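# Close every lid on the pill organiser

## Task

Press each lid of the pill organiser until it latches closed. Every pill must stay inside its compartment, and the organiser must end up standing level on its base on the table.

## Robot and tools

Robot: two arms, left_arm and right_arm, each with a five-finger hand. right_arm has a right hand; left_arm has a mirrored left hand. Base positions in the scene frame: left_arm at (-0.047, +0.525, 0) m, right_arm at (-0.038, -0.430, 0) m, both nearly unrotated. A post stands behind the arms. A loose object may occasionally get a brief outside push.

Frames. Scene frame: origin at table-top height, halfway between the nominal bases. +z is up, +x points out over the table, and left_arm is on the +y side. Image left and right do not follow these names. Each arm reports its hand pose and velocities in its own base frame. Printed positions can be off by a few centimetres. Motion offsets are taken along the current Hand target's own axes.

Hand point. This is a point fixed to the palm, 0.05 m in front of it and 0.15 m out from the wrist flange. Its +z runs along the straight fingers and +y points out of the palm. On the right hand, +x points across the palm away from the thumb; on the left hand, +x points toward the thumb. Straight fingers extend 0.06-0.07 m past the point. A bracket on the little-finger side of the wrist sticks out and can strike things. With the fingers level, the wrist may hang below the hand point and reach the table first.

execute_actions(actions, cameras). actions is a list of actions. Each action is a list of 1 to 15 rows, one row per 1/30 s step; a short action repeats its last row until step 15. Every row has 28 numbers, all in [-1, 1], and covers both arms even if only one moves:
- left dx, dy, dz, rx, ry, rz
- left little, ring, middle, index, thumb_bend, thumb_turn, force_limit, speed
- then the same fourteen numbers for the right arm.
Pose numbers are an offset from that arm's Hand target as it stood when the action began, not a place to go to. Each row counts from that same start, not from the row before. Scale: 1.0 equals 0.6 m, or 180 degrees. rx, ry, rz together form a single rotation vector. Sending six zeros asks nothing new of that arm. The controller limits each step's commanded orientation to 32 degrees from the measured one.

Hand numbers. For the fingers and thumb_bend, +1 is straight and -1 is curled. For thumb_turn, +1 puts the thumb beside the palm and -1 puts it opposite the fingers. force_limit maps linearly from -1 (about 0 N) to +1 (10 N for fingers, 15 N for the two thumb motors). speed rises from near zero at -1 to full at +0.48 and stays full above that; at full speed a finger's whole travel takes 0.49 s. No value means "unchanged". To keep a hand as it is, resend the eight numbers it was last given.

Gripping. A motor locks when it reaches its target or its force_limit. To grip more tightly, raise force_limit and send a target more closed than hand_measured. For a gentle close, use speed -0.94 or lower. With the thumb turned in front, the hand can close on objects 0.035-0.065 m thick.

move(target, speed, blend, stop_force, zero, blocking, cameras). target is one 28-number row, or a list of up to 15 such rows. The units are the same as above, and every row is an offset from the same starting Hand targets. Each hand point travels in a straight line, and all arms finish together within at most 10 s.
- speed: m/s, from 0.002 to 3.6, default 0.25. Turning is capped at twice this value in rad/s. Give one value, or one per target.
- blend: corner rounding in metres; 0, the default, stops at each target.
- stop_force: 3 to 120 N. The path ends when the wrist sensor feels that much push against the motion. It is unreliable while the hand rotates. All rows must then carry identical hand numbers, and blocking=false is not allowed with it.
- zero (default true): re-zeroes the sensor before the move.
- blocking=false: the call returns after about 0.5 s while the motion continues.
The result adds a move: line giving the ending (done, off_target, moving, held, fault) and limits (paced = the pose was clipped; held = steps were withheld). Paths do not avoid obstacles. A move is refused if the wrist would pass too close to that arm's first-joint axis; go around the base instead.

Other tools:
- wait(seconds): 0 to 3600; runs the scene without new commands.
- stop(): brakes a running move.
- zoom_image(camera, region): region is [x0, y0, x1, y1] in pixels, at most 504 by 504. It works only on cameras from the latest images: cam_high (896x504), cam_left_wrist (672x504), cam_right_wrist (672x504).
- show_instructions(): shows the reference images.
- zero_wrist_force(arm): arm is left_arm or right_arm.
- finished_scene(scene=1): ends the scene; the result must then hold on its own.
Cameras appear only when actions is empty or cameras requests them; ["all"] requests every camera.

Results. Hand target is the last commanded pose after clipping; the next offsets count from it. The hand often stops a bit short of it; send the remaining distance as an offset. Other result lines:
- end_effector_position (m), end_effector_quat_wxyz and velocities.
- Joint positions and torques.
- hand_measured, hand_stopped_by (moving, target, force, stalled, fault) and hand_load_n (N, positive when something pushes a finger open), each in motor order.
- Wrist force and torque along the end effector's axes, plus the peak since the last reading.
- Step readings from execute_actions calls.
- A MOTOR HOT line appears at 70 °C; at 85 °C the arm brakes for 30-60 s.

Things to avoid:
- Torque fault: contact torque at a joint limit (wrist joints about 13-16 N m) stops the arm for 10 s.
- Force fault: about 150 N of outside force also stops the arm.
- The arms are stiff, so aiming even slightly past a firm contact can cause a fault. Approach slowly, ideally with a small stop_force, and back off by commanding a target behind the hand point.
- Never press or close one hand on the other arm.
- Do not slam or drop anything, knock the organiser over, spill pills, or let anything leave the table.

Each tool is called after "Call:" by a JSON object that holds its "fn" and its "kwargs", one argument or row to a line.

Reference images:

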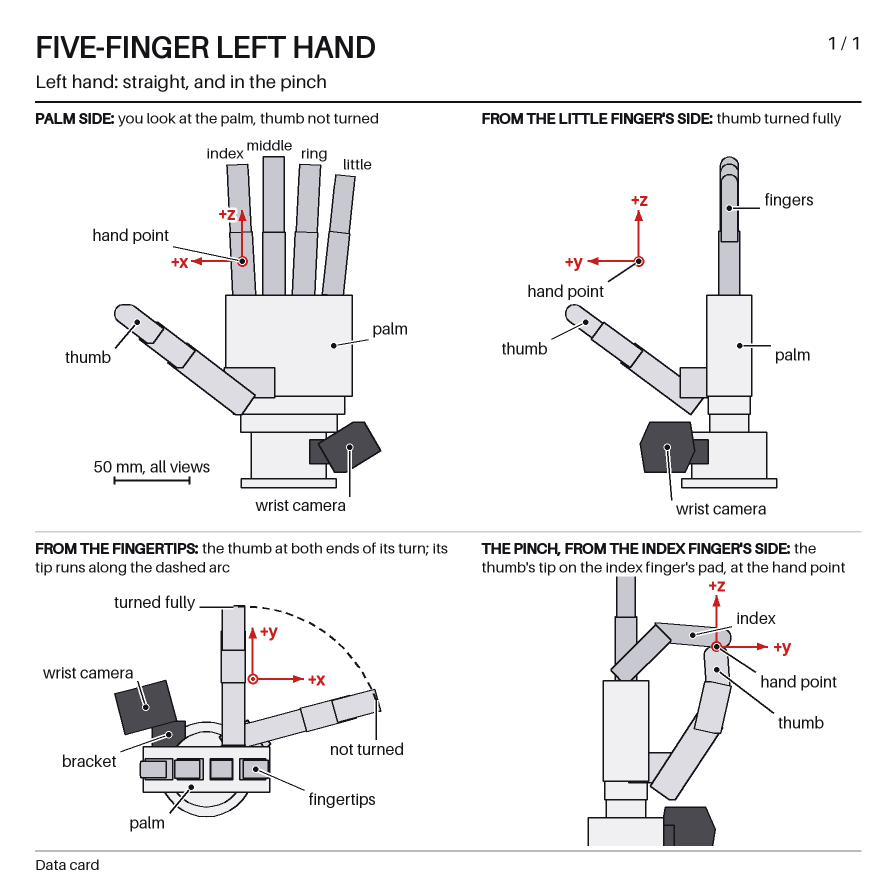

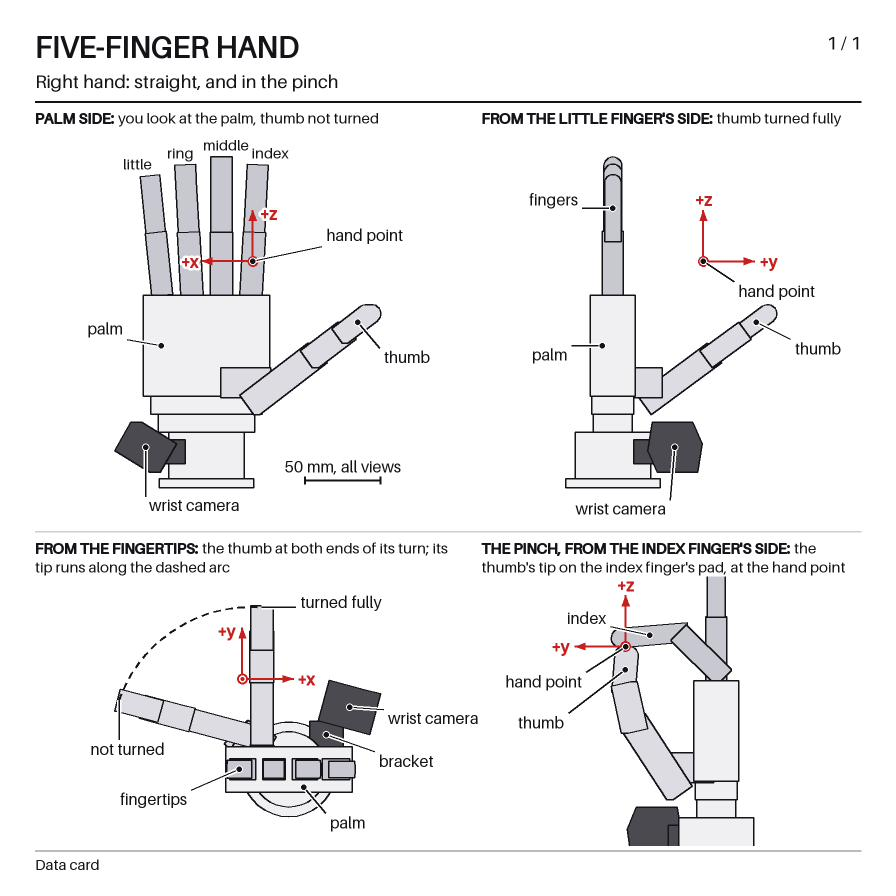

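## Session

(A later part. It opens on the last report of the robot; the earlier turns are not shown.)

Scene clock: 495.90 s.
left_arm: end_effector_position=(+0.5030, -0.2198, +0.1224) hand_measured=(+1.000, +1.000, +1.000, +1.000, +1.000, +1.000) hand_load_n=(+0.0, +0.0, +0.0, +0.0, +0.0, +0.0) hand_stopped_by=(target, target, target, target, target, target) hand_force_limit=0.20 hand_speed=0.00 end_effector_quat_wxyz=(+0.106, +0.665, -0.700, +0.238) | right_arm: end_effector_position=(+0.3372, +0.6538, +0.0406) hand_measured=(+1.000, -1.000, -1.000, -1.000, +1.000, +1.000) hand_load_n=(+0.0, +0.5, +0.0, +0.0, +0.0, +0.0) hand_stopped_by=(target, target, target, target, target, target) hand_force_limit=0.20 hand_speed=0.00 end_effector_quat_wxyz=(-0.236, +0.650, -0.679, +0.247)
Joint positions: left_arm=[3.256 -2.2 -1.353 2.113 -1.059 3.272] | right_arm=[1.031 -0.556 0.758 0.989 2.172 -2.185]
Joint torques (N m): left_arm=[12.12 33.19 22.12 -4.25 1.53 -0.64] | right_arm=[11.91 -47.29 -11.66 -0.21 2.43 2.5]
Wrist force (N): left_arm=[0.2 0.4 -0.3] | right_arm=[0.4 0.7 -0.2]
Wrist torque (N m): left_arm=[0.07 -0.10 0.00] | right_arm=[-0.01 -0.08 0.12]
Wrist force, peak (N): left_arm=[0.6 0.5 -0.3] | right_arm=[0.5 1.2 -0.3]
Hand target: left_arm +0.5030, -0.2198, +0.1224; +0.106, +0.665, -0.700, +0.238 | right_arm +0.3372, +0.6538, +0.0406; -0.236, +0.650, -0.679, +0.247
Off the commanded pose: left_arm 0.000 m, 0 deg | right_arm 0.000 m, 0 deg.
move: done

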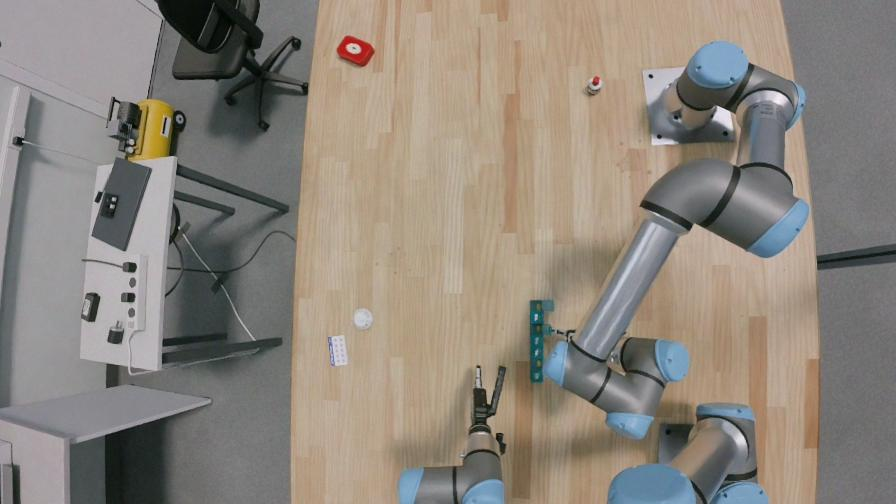

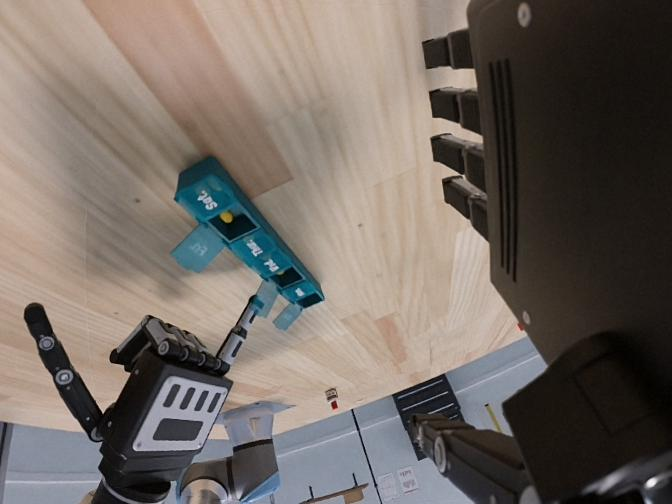

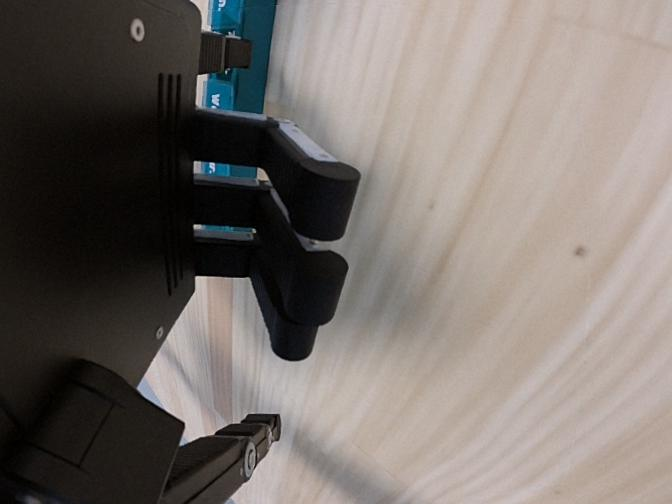

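Call:
{"fn": "move", "kwargs": {
  "target": [0,0,0,0,0,0,1,1,1,1,1,1,0.2,0,0,-0.0235,-0.002,0,0,0,1,-1,-1,-1,1,1,0.2,0],
  "cameras": ["all"],
  "speed": 0.03,
  "stop_force": 5
}}

Call:
{"fn": "zoom_image", "kwargs": {
  "camera": "cam_left_wrist",
  "region": [160, 180, 350, 370]
}}

Call:
{"fn": "zoom_image", "kwargs": {
  "camera": "cam_right_wrist",
  "region": [190, 0, 320, 130]
}}

Call:
{"fn": "zoom_image", "kwargs": {
  "camera": "cam_high",
  "region": [520, 290, 620, 390]
}}

Scene clock: 506.93 s.
left_arm: end_effector_position=(+0.5030, -0.2198, +0.1224) hand_measured=(+1.000, +1.000, +1.000, +1.000, +1.000, +1.000) hand_load_n=(+0.0, +0.0, +0.0, +0.0, +0.0, +0.0) hand_stopped_by=(target, target, target, target, target, target) hand_force_limit=0.20 hand_speed=0.00 end_effector_quat_wxyz=(+0.106, +0.665, -0.700, +0.238) | right_arm: end_effector_position=(+0.3473, +0.6534, +0.0506) hand_measured=(+1.000, -1.000, -1.000, -1.000, +1.000, +1.000) hand_load_n=(+0.0, +0.0, +0.0, +0.0, +0.0, +0.0) hand_stopped_by=(target, target, target, target, target, target) hand_force_limit=0.20 hand_speed=0.00 end_effector_quat_wxyz=(-0.236, +0.650, -0.679, +0.247)
Joint positions: left_arm=[3.256 -2.2 -1.353 2.113 -1.059 3.272] | right_arm=[1.017 -0.553 0.726 1.011 2.167 -2.2]
Joint torques (N m): left_arm=[12.95 32.75 21.84 -4.19 1.59 -0.81] | right_arm=[12.43 -55.76 -11.06 -0.11 2.67 2.59]
Wrist force (N): left_arm=[0.5 0.3 -0.2] | right_arm=[0.6 0.5 -0.4]
Wrist torque (N m): left_arm=[0.05 -0.14 0.02] | right_arm=[-0.02 -0.12 0.13]
Wrist force, peak (N): left_arm=[0.7 0.3 -0.5] | right_arm=[0.2 1.2 -0.2]
Hand target: left_arm +0.5030, -0.2198, +0.1224; +0.106, +0.665, -0.700, +0.238 | right_arm +0.3473, +0.6534, +0.0506; -0.236, +0.650, -0.679, +0.247
Off the commanded pose: left_arm 0.000 m, 0 deg | right_arm 0.000 m, 0 deg.
move: done

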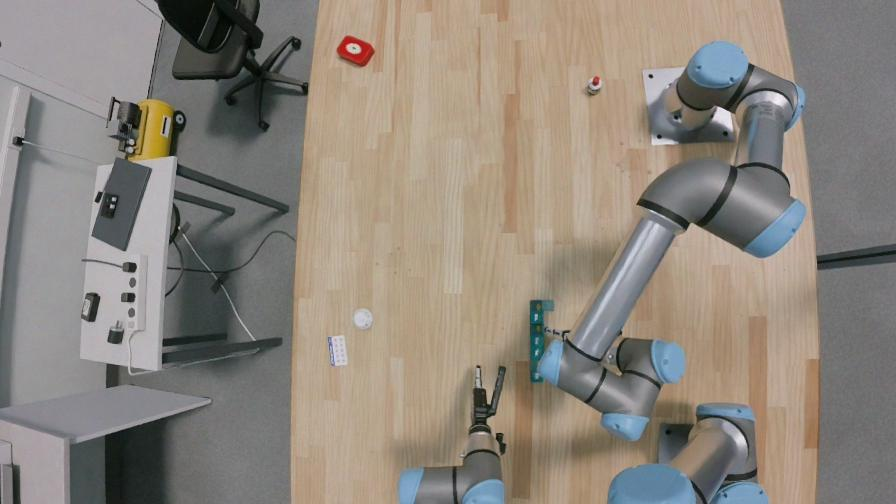

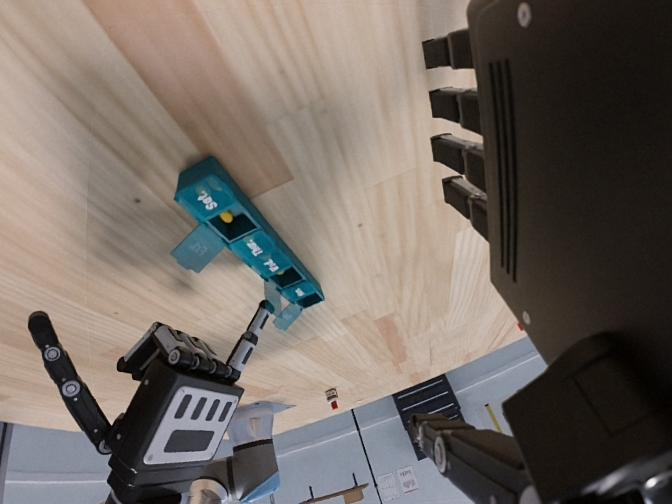

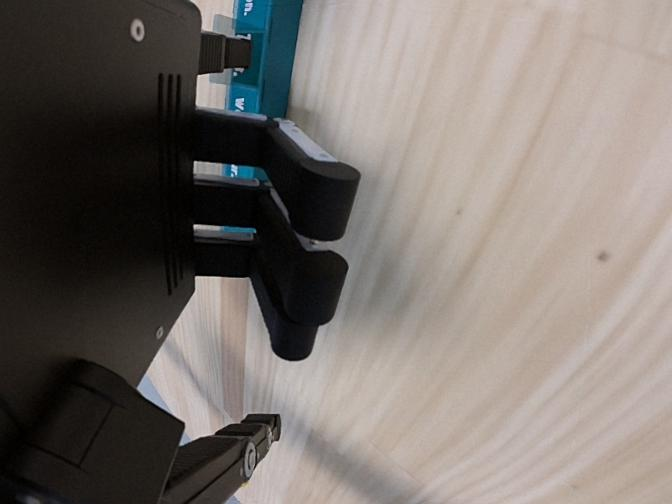

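Scaled by 2.653 from the camera's image (finer frame: 960x720).

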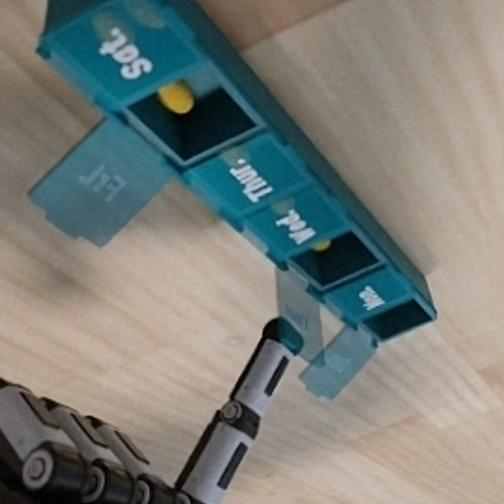

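Scaled by 3.877 from the camera's image (finer frame: 960x720).

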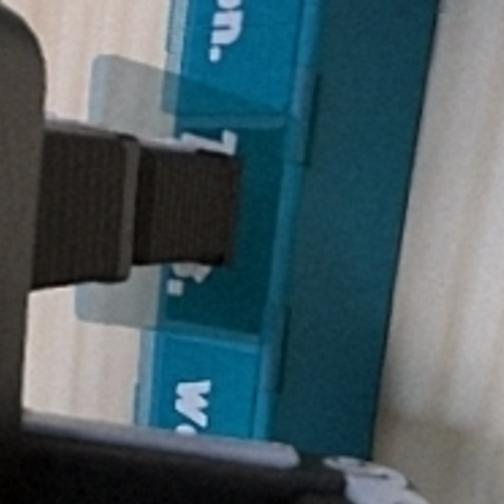

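Scaled by 5.040.

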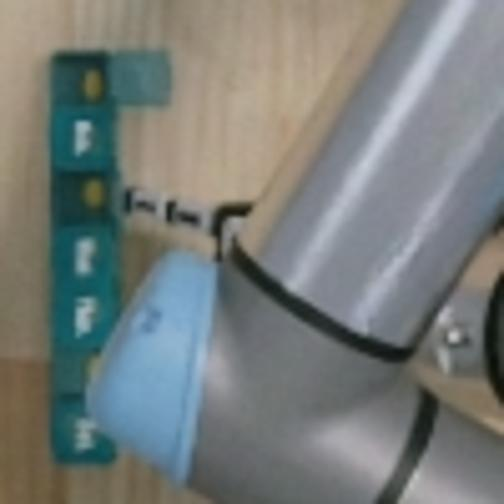

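Call:
{"fn": "move", "kwargs": {
  "target": [0,0,0,0,0,0,1,1,1,1,1,1,0.2,0,0,-0.0197,0.0077,0,0,0,1,-1,-1,-1,1,1,0.2,0],
  "cameras": ["all"],
  "speed": 0.03,
  "stop_force": 5
}}

Call:
{"fn": "zoom_image", "kwargs": {
  "camera": "cam_left_wrist",
  "region": [160, 180, 350, 370]
}}

Call:
{"fn": "zoom_image", "kwargs": {
  "camera": "cam_right_wrist",
  "region": [190, 0, 320, 130]
}}

Call:
{"fn": "zoom_image", "kwargs": {
  "camera": "cam_high",
  "region": [520, 290, 620, 390]
}}

Scene clock: 521.50 s.
left_arm: end_effector_position=(+0.5030, -0.2198, +0.1224) hand_measured=(+1.000, +1.000, +1.000, +1.000, +1.000, +1.000) hand_load_n=(+0.0, +0.0, +0.0, +0.0, +0.0, +0.0) hand_stopped_by=(target, target, target, target, target, target) hand_force_limit=0.20 hand_speed=0.00 end_effector_quat_wxyz=(+0.106, +0.665, -0.700, +0.238) | right_arm: end_effector_position=(+0.3593, +0.6528, +0.0546) hand_measured=(+1.000, -1.000, -1.000, -1.000, +1.000, +1.000) hand_load_n=(+0.0, +0.0, +0.0, +0.0, +0.0, +0.0) hand_stopped_by=(target, target, target, target, target, target) hand_force_limit=0.20 hand_speed=0.00 end_effector_quat_wxyz=(-0.236, +0.650, -0.679, +0.247)
Joint positions: left_arm=[3.256 -2.2 -1.353 2.113 -1.059 3.272] | right_arm=[1.001 -0.544 0.695 1.023 2.161 -2.218]
Joint torques (N m): left_arm=[12.55 33.02 22.13 -4.09 1.59 -0.75] | right_arm=[13.88 -60.72 -10.5 -0.08 2.66 2.22]
Wrist force (N): left_arm=[0.3 0.2 -0.2] | right_arm=[0.4 0.6 -0.4]
Wrist torque (N m): left_arm=[0.04 -0.12 0.01] | right_arm=[0.00 -0.08 0.12]
Wrist force, peak (N): left_arm=[0.7 0.4 -0.3] | right_arm=[0.5 0.9 -0.8]
Hand target: left_arm +0.5030, -0.2198, +0.1224; +0.106, +0.665, -0.700, +0.238 | right_arm +0.3593, +0.6528, +0.0547; -0.236, +0.650, -0.679, +0.247
Off the commanded pose: left_arm 0.000 m, 0 deg | right_arm 0.000 m, 0 deg.
move: done

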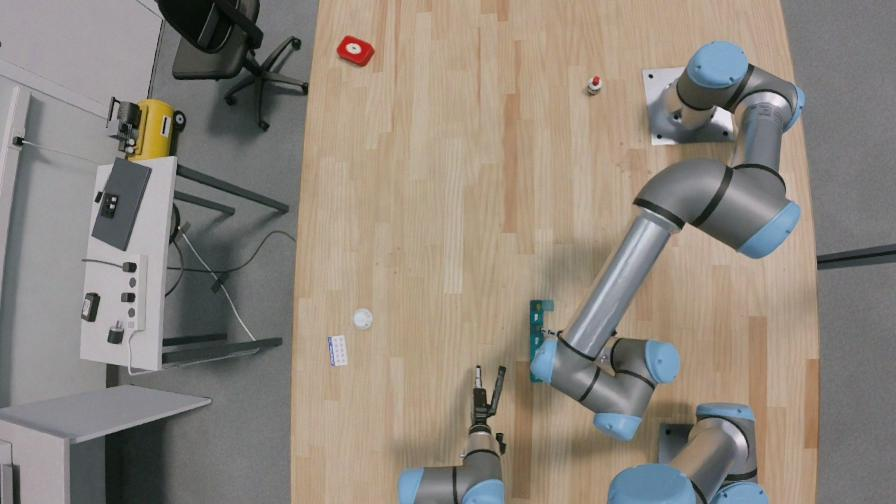

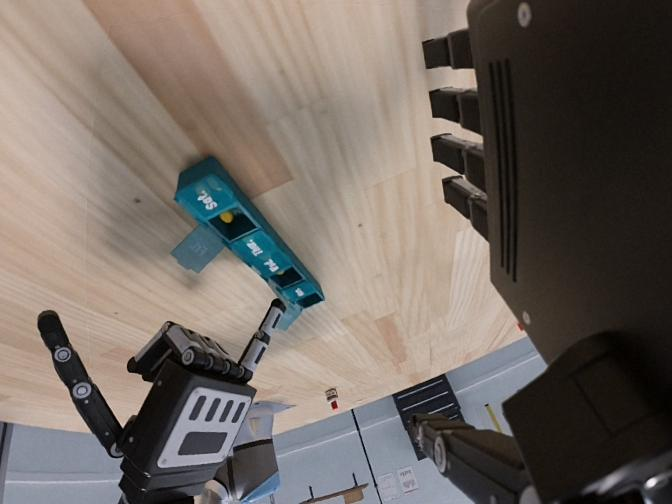

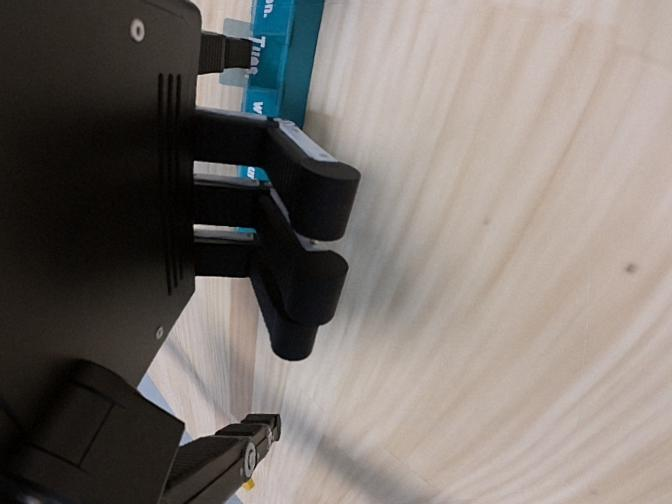

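Scaled by 2.653 from the camera's image (finer frame: 960x720).

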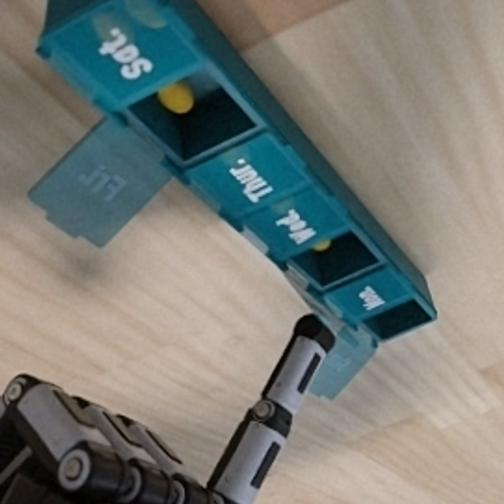

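Scaled by 3.877 from the camera's image (finer frame: 960x720).

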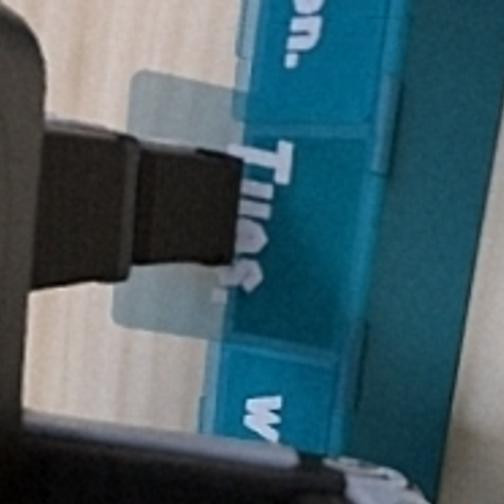

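Scaled by 5.040.

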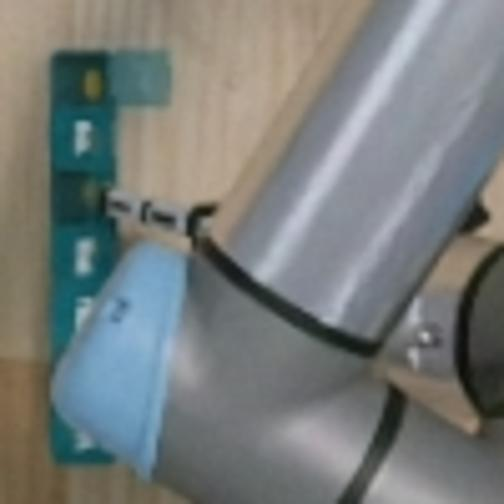

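Call:
{"fn": "move", "kwargs": {
  "target": [
    [0,0,0,0,0,0,1,1,1,1,1,1,0.2,0,0,-0.0047,0.0127,0,0,0,1,-1,-1,-1,1,1,0.2,0],
    [0,0,0,0,0,0,1,1,1,1,1,1,0.2,0,0,-0.0053,0.0262,0,0,0,1,-1,-1,-1,1,1,0.2,0]
  ],
  "cameras": ["all"],
  "speed": 0.03,
  "stop_force": 5
}}

Call:
{"fn": "zoom_image", "kwargs": {
  "camera": "cam_left_wrist",
  "region": [160, 180, 350, 370]
}}

Call:
{"fn": "zoom_image", "kwargs": {
  "camera": "cam_right_wrist",
  "region": [200, 0, 330, 130]
}}

Call:
{"fn": "zoom_image", "kwargs": {
  "camera": "cam_high",
  "region": [520, 290, 620, 390]
}}

Scene clock: 538.97 s.
left_arm: end_effector_position=(+0.5030, -0.2198, +0.1224) hand_measured=(+1.000, +1.000, +1.000, +1.000, +1.000, +1.000) hand_load_n=(+0.0, +0.0, +0.0, +0.0, -0.5, +0.0) hand_stopped_by=(target, target, target, target, target, target) hand_force_limit=0.20 hand_speed=0.00 end_effector_quat_wxyz=(+0.106, +0.665, -0.700, +0.238) | right_arm: end_effector_position=(+0.3718, +0.6523, +0.0446) hand_measured=(+1.000, -1.000, -1.000, -1.000, +1.000, +1.000) hand_load_n=(+0.0, +0.0, +0.0, +0.0, +0.0, -0.5) hand_stopped_by=(target, target, target, target, target, target) hand_force_limit=0.20 hand_speed=0.00 end_effector_quat_wxyz=(-0.236, +0.650, -0.679, +0.247)
Joint positions: left_arm=[3.256 -2.2 -1.353 2.113 -1.059 3.272] | right_arm=[0.985 -0.525 0.681 1.007 2.154 -2.236]
Joint torques (N m): left_arm=[12.61 33.45 21.37 -4.23 1.56 -0.65] | right_arm=[11.57 -61.08 -11.37 2.93 2.82 2.44]
Wrist force (N): left_arm=[0.5 0.3 -0.4] | right_arm=[0.5 0.5 -0.3]
Wrist torque (N m): left_arm=[0.05 -0.14 0.01] | right_arm=[-0.03 -0.10 0.12]
Wrist force, peak (N): left_arm=[0.7 0.4 -0.3] | right_arm=[0.5 0.9 -1.0]
Hand target: left_arm +0.5030, -0.2198, +0.1224; +0.106, +0.665, -0.700, +0.238 | right_arm +0.3718, +0.6523, +0.0447; -0.236, +0.650, -0.679, +0.247
Off the commanded pose: left_arm 0.000 m, 0 deg | right_arm 0.000 m, 0 deg.
move: done

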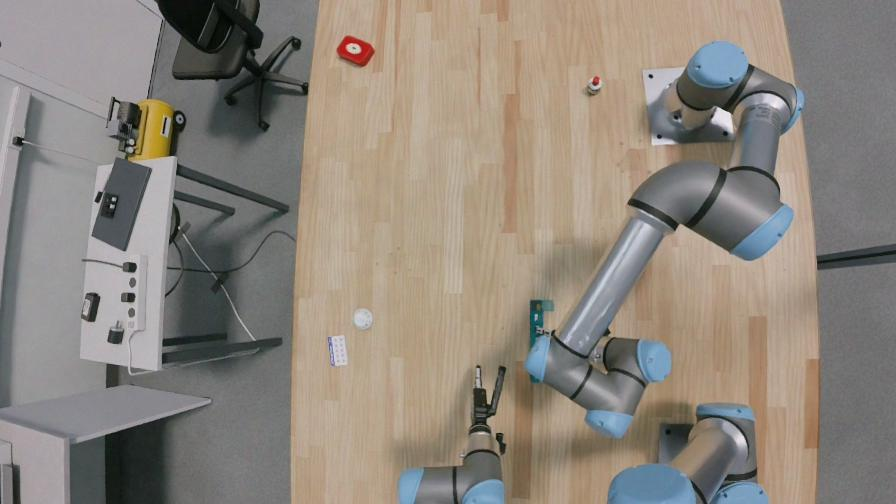

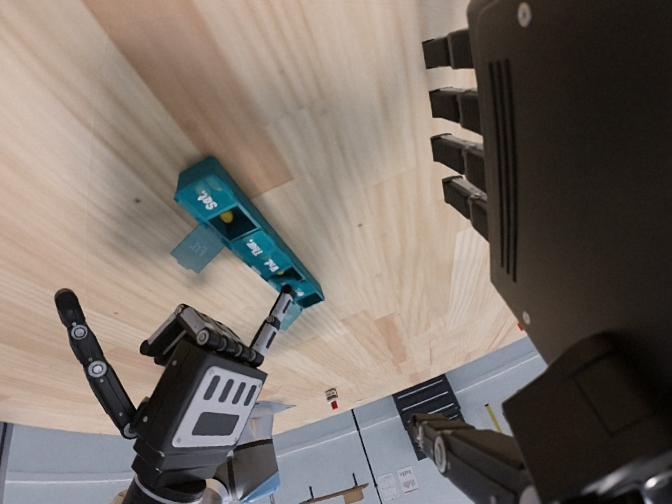

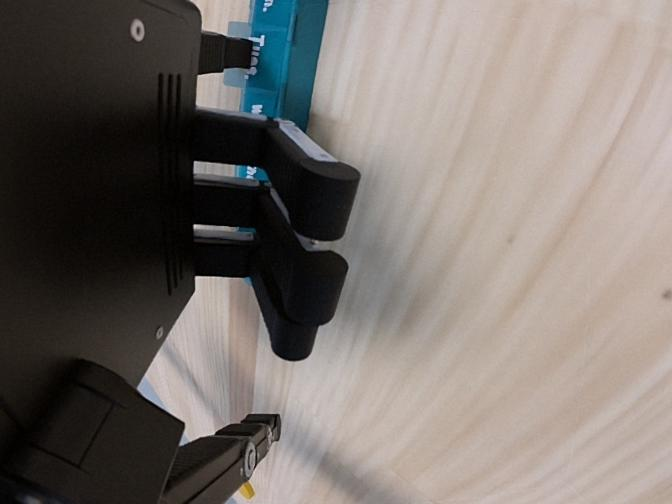

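Scaled by 2.653 from the camera's image (finer frame: 960x720).

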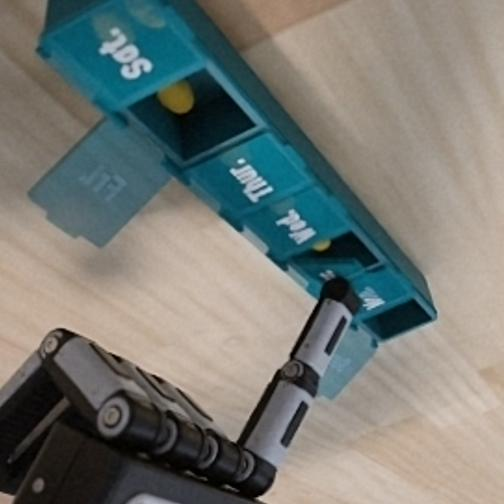

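Scaled by 3.877 from the camera's image (finer frame: 960x720).

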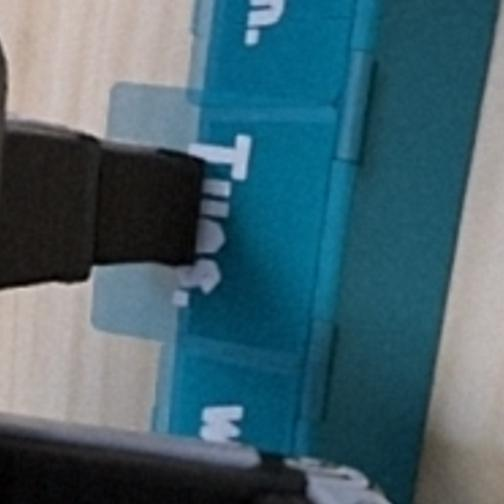

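Scaled by 5.040.

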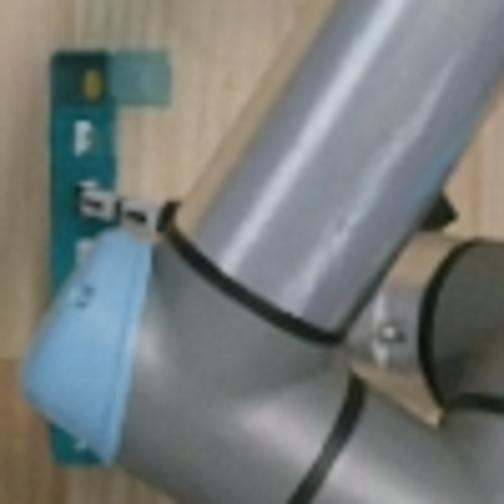

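Call:
{"fn": "move", "kwargs": {
  "target": [0,0,0,0,0,0,1,1,1,1,1,1,0.2,0,0,-0.0012,0.0141,0,0,0,1,-1,-1,-1,1,1,0.2,0],
  "cameras": ["all"],
  "speed": 0.03,
  "stop_force": 5
}}

Call:
{"fn": "zoom_image", "kwargs": {
  "camera": "cam_left_wrist",
  "region": [160, 180, 350, 370]
}}

Call:
{"fn": "zoom_image", "kwargs": {
  "camera": "cam_right_wrist",
  "region": [200, 0, 330, 130]
}}

Call:
{"fn": "zoom_image", "kwargs": {
  "camera": "cam_high",
  "region": [520, 290, 620, 390]
}}

Scene clock: 550.13 s.
left_arm: end_effector_position=(+0.5030, -0.2198, +0.1224) hand_measured=(+1.000, +1.000, +1.000, +1.000, +1.000, +1.000) hand_load_n=(+0.0, +0.0, +0.0, +0.0, +0.0, +0.0) hand_stopped_by=(target, target, target, target, target, target) hand_force_limit=0.20 hand_speed=0.00 end_effector_quat_wxyz=(+0.106, +0.665, -0.700, +0.238) | right_arm: end_effector_position=(+0.3778, +0.6520, +0.0386) hand_measured=(+1.000, -1.000, -1.000, -1.000, +1.000, +1.000) hand_load_n=(+0.0, +0.0, +0.5, +0.0, +0.0, -0.5) hand_stopped_by=(target, target, target, target, target, target) hand_force_limit=0.20 hand_speed=0.00 end_effector_quat_wxyz=(-0.236, +0.650, -0.679, +0.247)
Joint positions: left_arm=[3.256 -2.2 -1.353 2.113 -1.059 3.272] | right_arm=[0.977 -0.515 0.675 0.998 2.151 -2.245]
Joint torques (N m): left_arm=[11.79 32.6 21.38 -4.17 1.67 -0.74] | right_arm=[12.06 -61.54 -11.39 2.49 2.58 2.45]
Wrist force (N): left_arm=[0.4 0.4 -0.2] | right_arm=[0.7 0.8 -0.3]
Wrist torque (N m): left_arm=[0.07 -0.12 0.00] | right_arm=[0.03 -0.13 0.14]
Wrist force, peak (N): left_arm=[0.7 0.4 -0.3] | right_arm=[0.6 1.0 -0.9]
Hand target: left_arm +0.5030, -0.2198, +0.1224; +0.106, +0.665, -0.700, +0.238 | right_arm +0.3778, +0.6520, +0.0386; -0.236, +0.650, -0.679, +0.247
Off the commanded pose: left_arm 0.000 m, 0 deg | right_arm 0.000 m, 0 deg.
move: done

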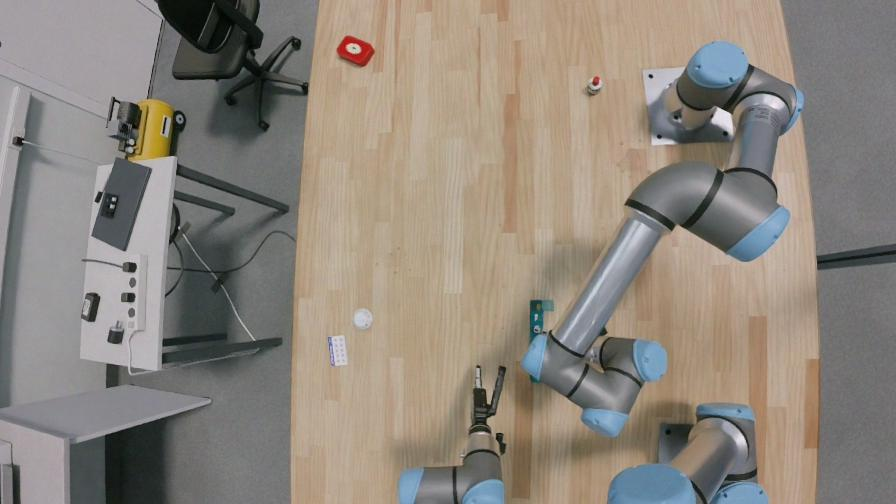

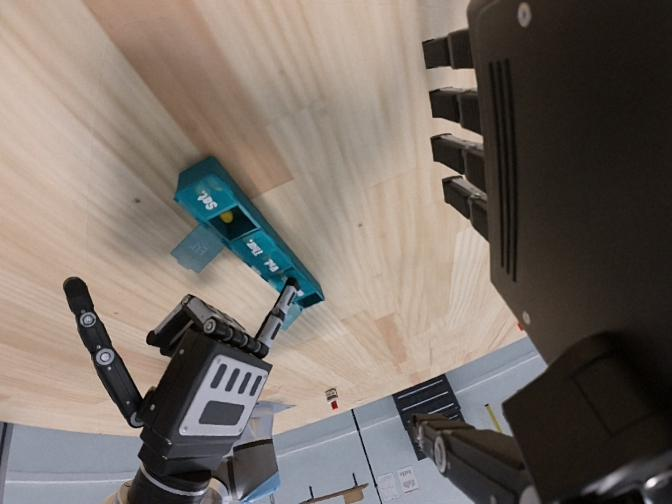

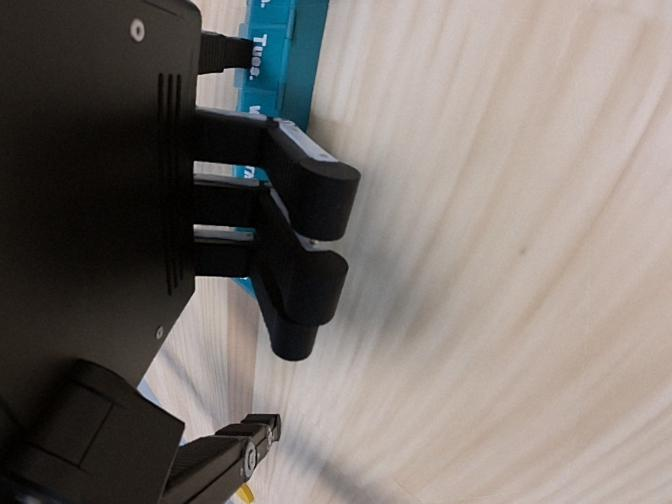

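Scaled by 2.653 from the camera's image (finer frame: 960x720).

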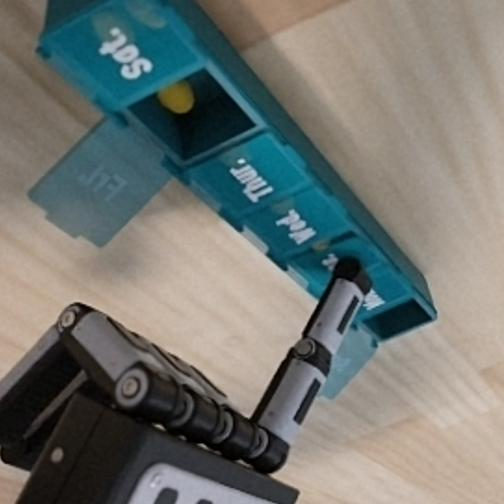

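Scaled by 3.877 from the camera's image (finer frame: 960x720).

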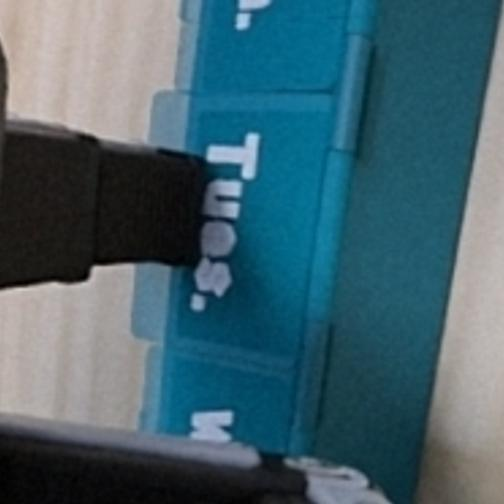

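Scaled by 5.040.

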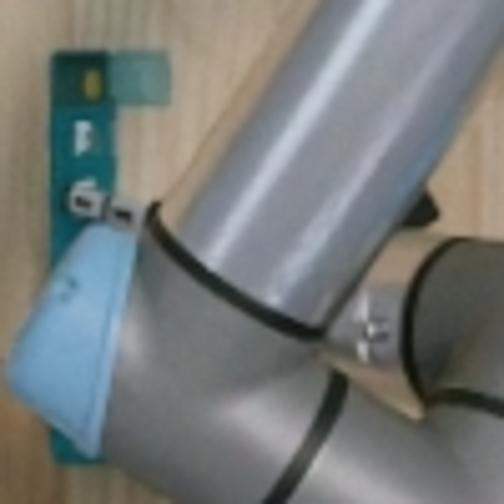

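Call:
{"fn": "move", "kwargs": {
  "target": [0,0,0,0,0,0,1,1,1,1,1,1,0.2,0,0,0.0158,0.0215,0,0,0,1,-1,-1,-1,1,1,0.2,0],
  "cameras": ["all"],
  "speed": 0.01,
  "stop_force": 10
}}

Call:
{"fn": "zoom_image", "kwargs": {
  "camera": "cam_left_wrist",
  "region": [160, 180, 350, 370]
}}

Call:
{"fn": "zoom_image", "kwargs": {
  "camera": "cam_right_wrist",
  "region": [200, 0, 330, 130]
}}

Scene clock: 559.77 s.
left_arm: end_effector_position=(+0.5030, -0.2198, +0.1224) hand_measured=(+1.000, +1.000, +1.000, +1.000, +1.000, +1.000) hand_load_n=(+0.0, +0.0, +0.0, +0.0, +0.0, -0.5) hand_stopped_by=(target, target, target, target, target, target) hand_force_limit=0.20 hand_speed=0.00 end_effector_quat_wxyz=(+0.106, +0.665, -0.700, +0.238) | right_arm: end_effector_position=(+0.3780, +0.6520, +0.0345) hand_measured=(+1.000, -1.000, -1.000, -1.000, +1.000, +1.000) hand_load_n=(+0.0, +0.0, +0.0, +0.5, +0.0, +0.0) hand_stopped_by=(target, target, target, target, target, target) hand_force_limit=0.20 hand_speed=0.00 end_effector_quat_wxyz=(-0.236, +0.650, -0.679, +0.247)
Joint positions: left_arm=[3.256 -2.2 -1.353 2.113 -1.059 3.272] | right_arm=[0.977 -0.512 0.68 0.99 2.151 -2.245]
Joint torques (N m): left_arm=[11.66 33.32 22.44 -4.09 1.66 -0.65] | right_arm=[13.29 -57.51 -21.69 3.76 -1.55 2.56]
Wrist force (N): left_arm=[0.3 0.3 -0.2] | right_arm=[0.5 -2.4 -4.6]
Wrist torque (N m): left_arm=[0.05 -0.11 0.00] | right_arm=[0.24 0.13 -0.05]
Wrist force, peak (N): left_arm=[0.6 0.5 -0.4] | right_arm=[-0.9 -5.9 -8.8]
Hand target: left_arm +0.5030, -0.2198, +0.1224; +0.106, +0.665, -0.700, +0.238 | right_arm +0.3780, +0.6520, +0.0345; -0.236, +0.650, -0.679, +0.247 (not the last commanded pose)
Off the commanded pose: left_arm 0.000 m, 0 deg | right_arm 0.012 m, 0 deg.
move: contact (right_arm)

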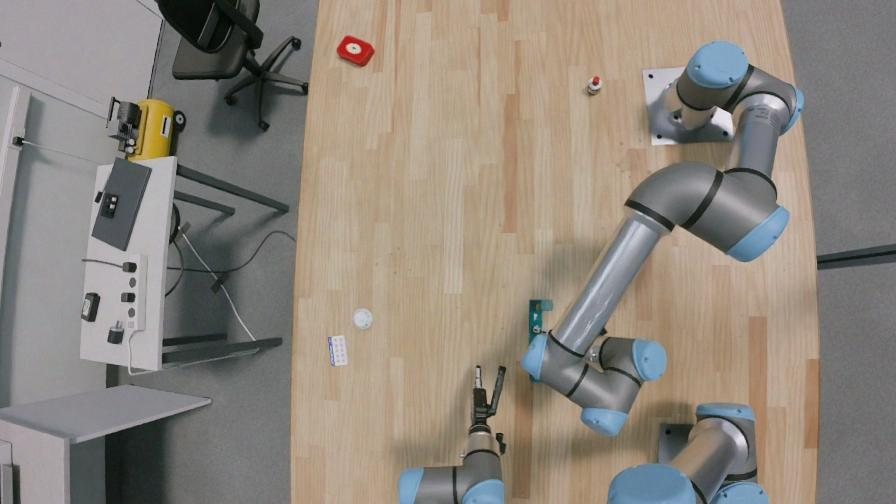

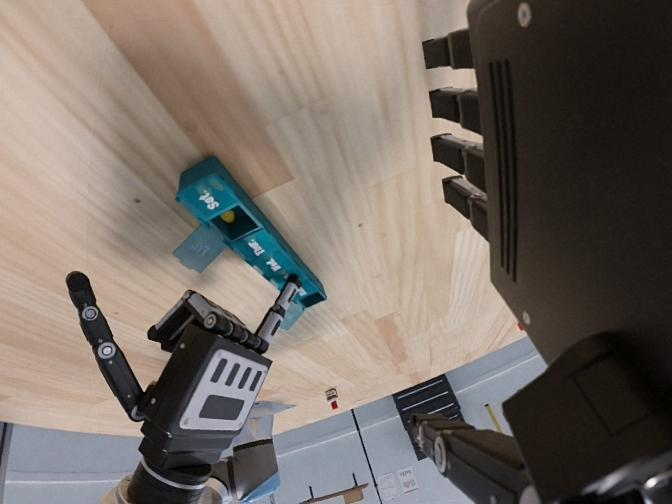

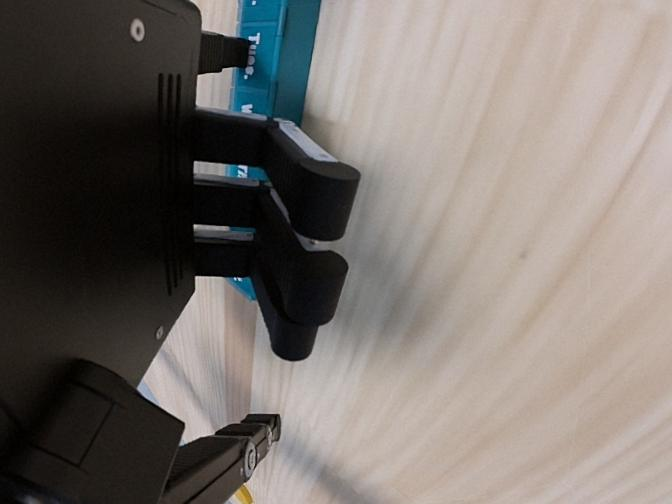

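Scaled by 2.653 from the camera's image (finer frame: 960x720).

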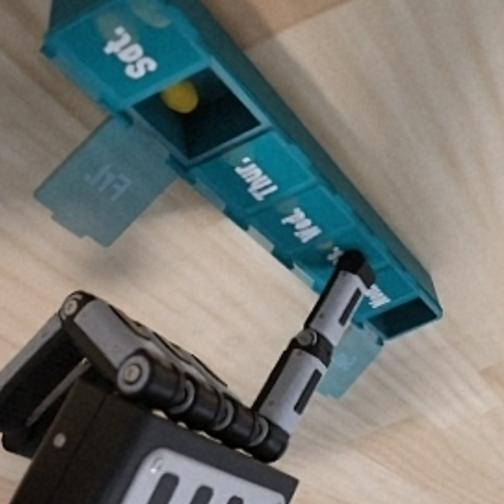

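Scaled by 3.877 from the camera's image (finer frame: 960x720).

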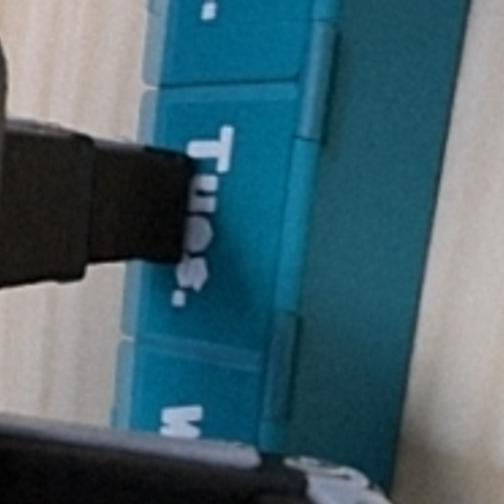

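Call:
{"fn": "move", "kwargs": {
  "target": [0,0,0,0,0,0,1,1,1,1,1,1,0.2,0,0,0.0107,0.0128,0,0,0,1,-1,-1,-1,1,1,0.2,0],
  "cameras": ["all"],
  "speed": 0.008,
  "stop_force": 16,
  "zero": false
}}

Call:
{"fn": "zoom_image", "kwargs": {
  "camera": "cam_left_wrist",
  "region": [160, 180, 350, 370]
}}

Call:
{"fn": "zoom_image", "kwargs": {
  "camera": "cam_right_wrist",
  "region": [200, 0, 330, 130]
}}

Scene clock: 580.20 s.
left_arm: end_effector_position=(+0.5030, -0.2198, +0.1224) hand_measured=(+1.000, +1.000, +1.000, +1.000, +1.000, +1.000) hand_load_n=(+0.0, +0.0, +0.0, +0.0, +0.0, +0.0) hand_stopped_by=(target, target, target, target, target, target) hand_force_limit=0.20 hand_speed=0.00 end_effector_quat_wxyz=(+0.106, +0.665, -0.700, +0.238) | right_arm: end_effector_position=(+0.3780, +0.6521, +0.0315) hand_measured=(+1.000, -1.000, -1.000, -1.000, +1.000, +1.000) hand_load_n=(+0.5, +0.0, +0.0, +0.0, +0.0, +0.0) hand_stopped_by=(target, target, target, target, target, target) hand_force_limit=0.20 hand_speed=0.00 end_effector_quat_wxyz=(-0.236, +0.650, -0.679, +0.247)
Joint positions: left_arm=[3.256 -2.2 -1.353 2.113 -1.059 3.272] | right_arm=[0.977 -0.51 0.684 0.984 2.151 -2.245]
Joint torques (N m): left_arm=[11.38 33.01 21.5 -4.04 1.46 -0.73] | right_arm=[9.08 -54.17 -21.29 3.3 -1.57 2.28]
Wrist force (N): left_arm=[0.2 0.2 -0.1] | right_arm=[1.7 -4.9 -10.4]
Wrist torque (N m): left_arm=[0.04 -0.10 0.00] | right_arm=[0.60 0.39 -0.12]
Wrist force, peak (N): left_arm=[0.7 0.4 -0.3] | right_arm=[-1.3 -9.4 -14.3]
Hand target: left_arm +0.5030, -0.2198, +0.1224; +0.106, +0.665, -0.700, +0.238 | right_arm +0.3780, +0.6521, +0.0315; -0.236, +0.650, -0.679, +0.247 (not the last commanded pose)
Off the commanded pose: left_arm 0.000 m, 0 deg | right_arm 0.007 m, 0 deg.
move: contact (right_arm)

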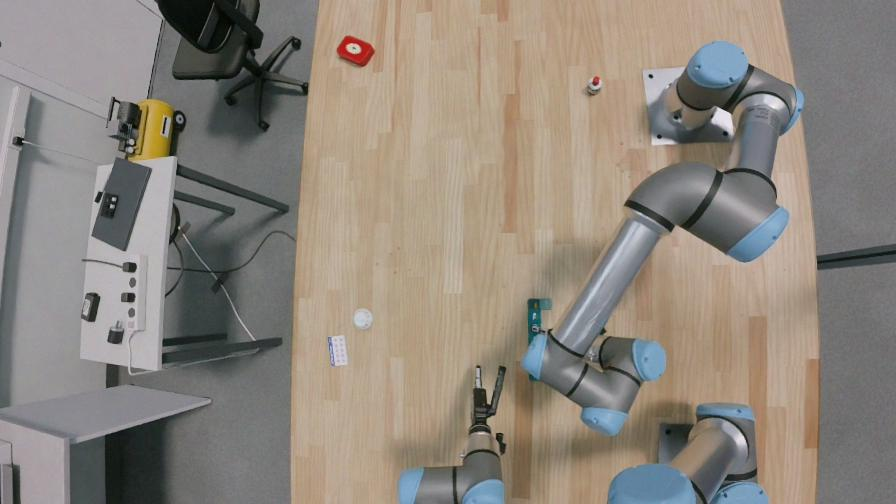

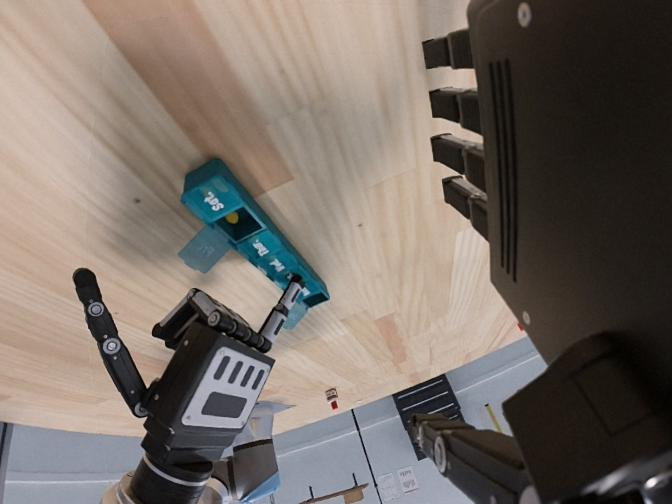

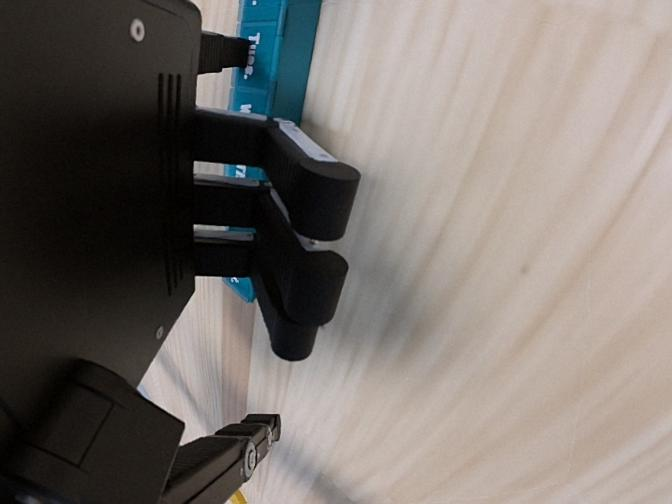

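Scaled by 2.653 from the camera's image (finer frame: 960x720).

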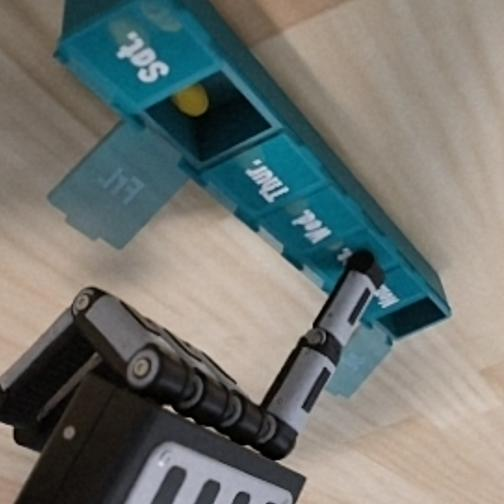

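Scaled by 3.877 from the camera's image (finer frame: 960x720).

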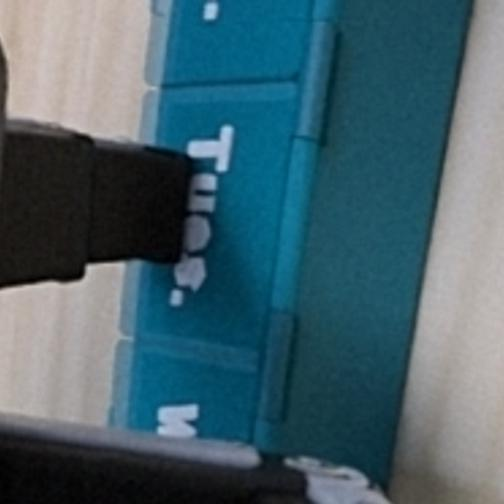

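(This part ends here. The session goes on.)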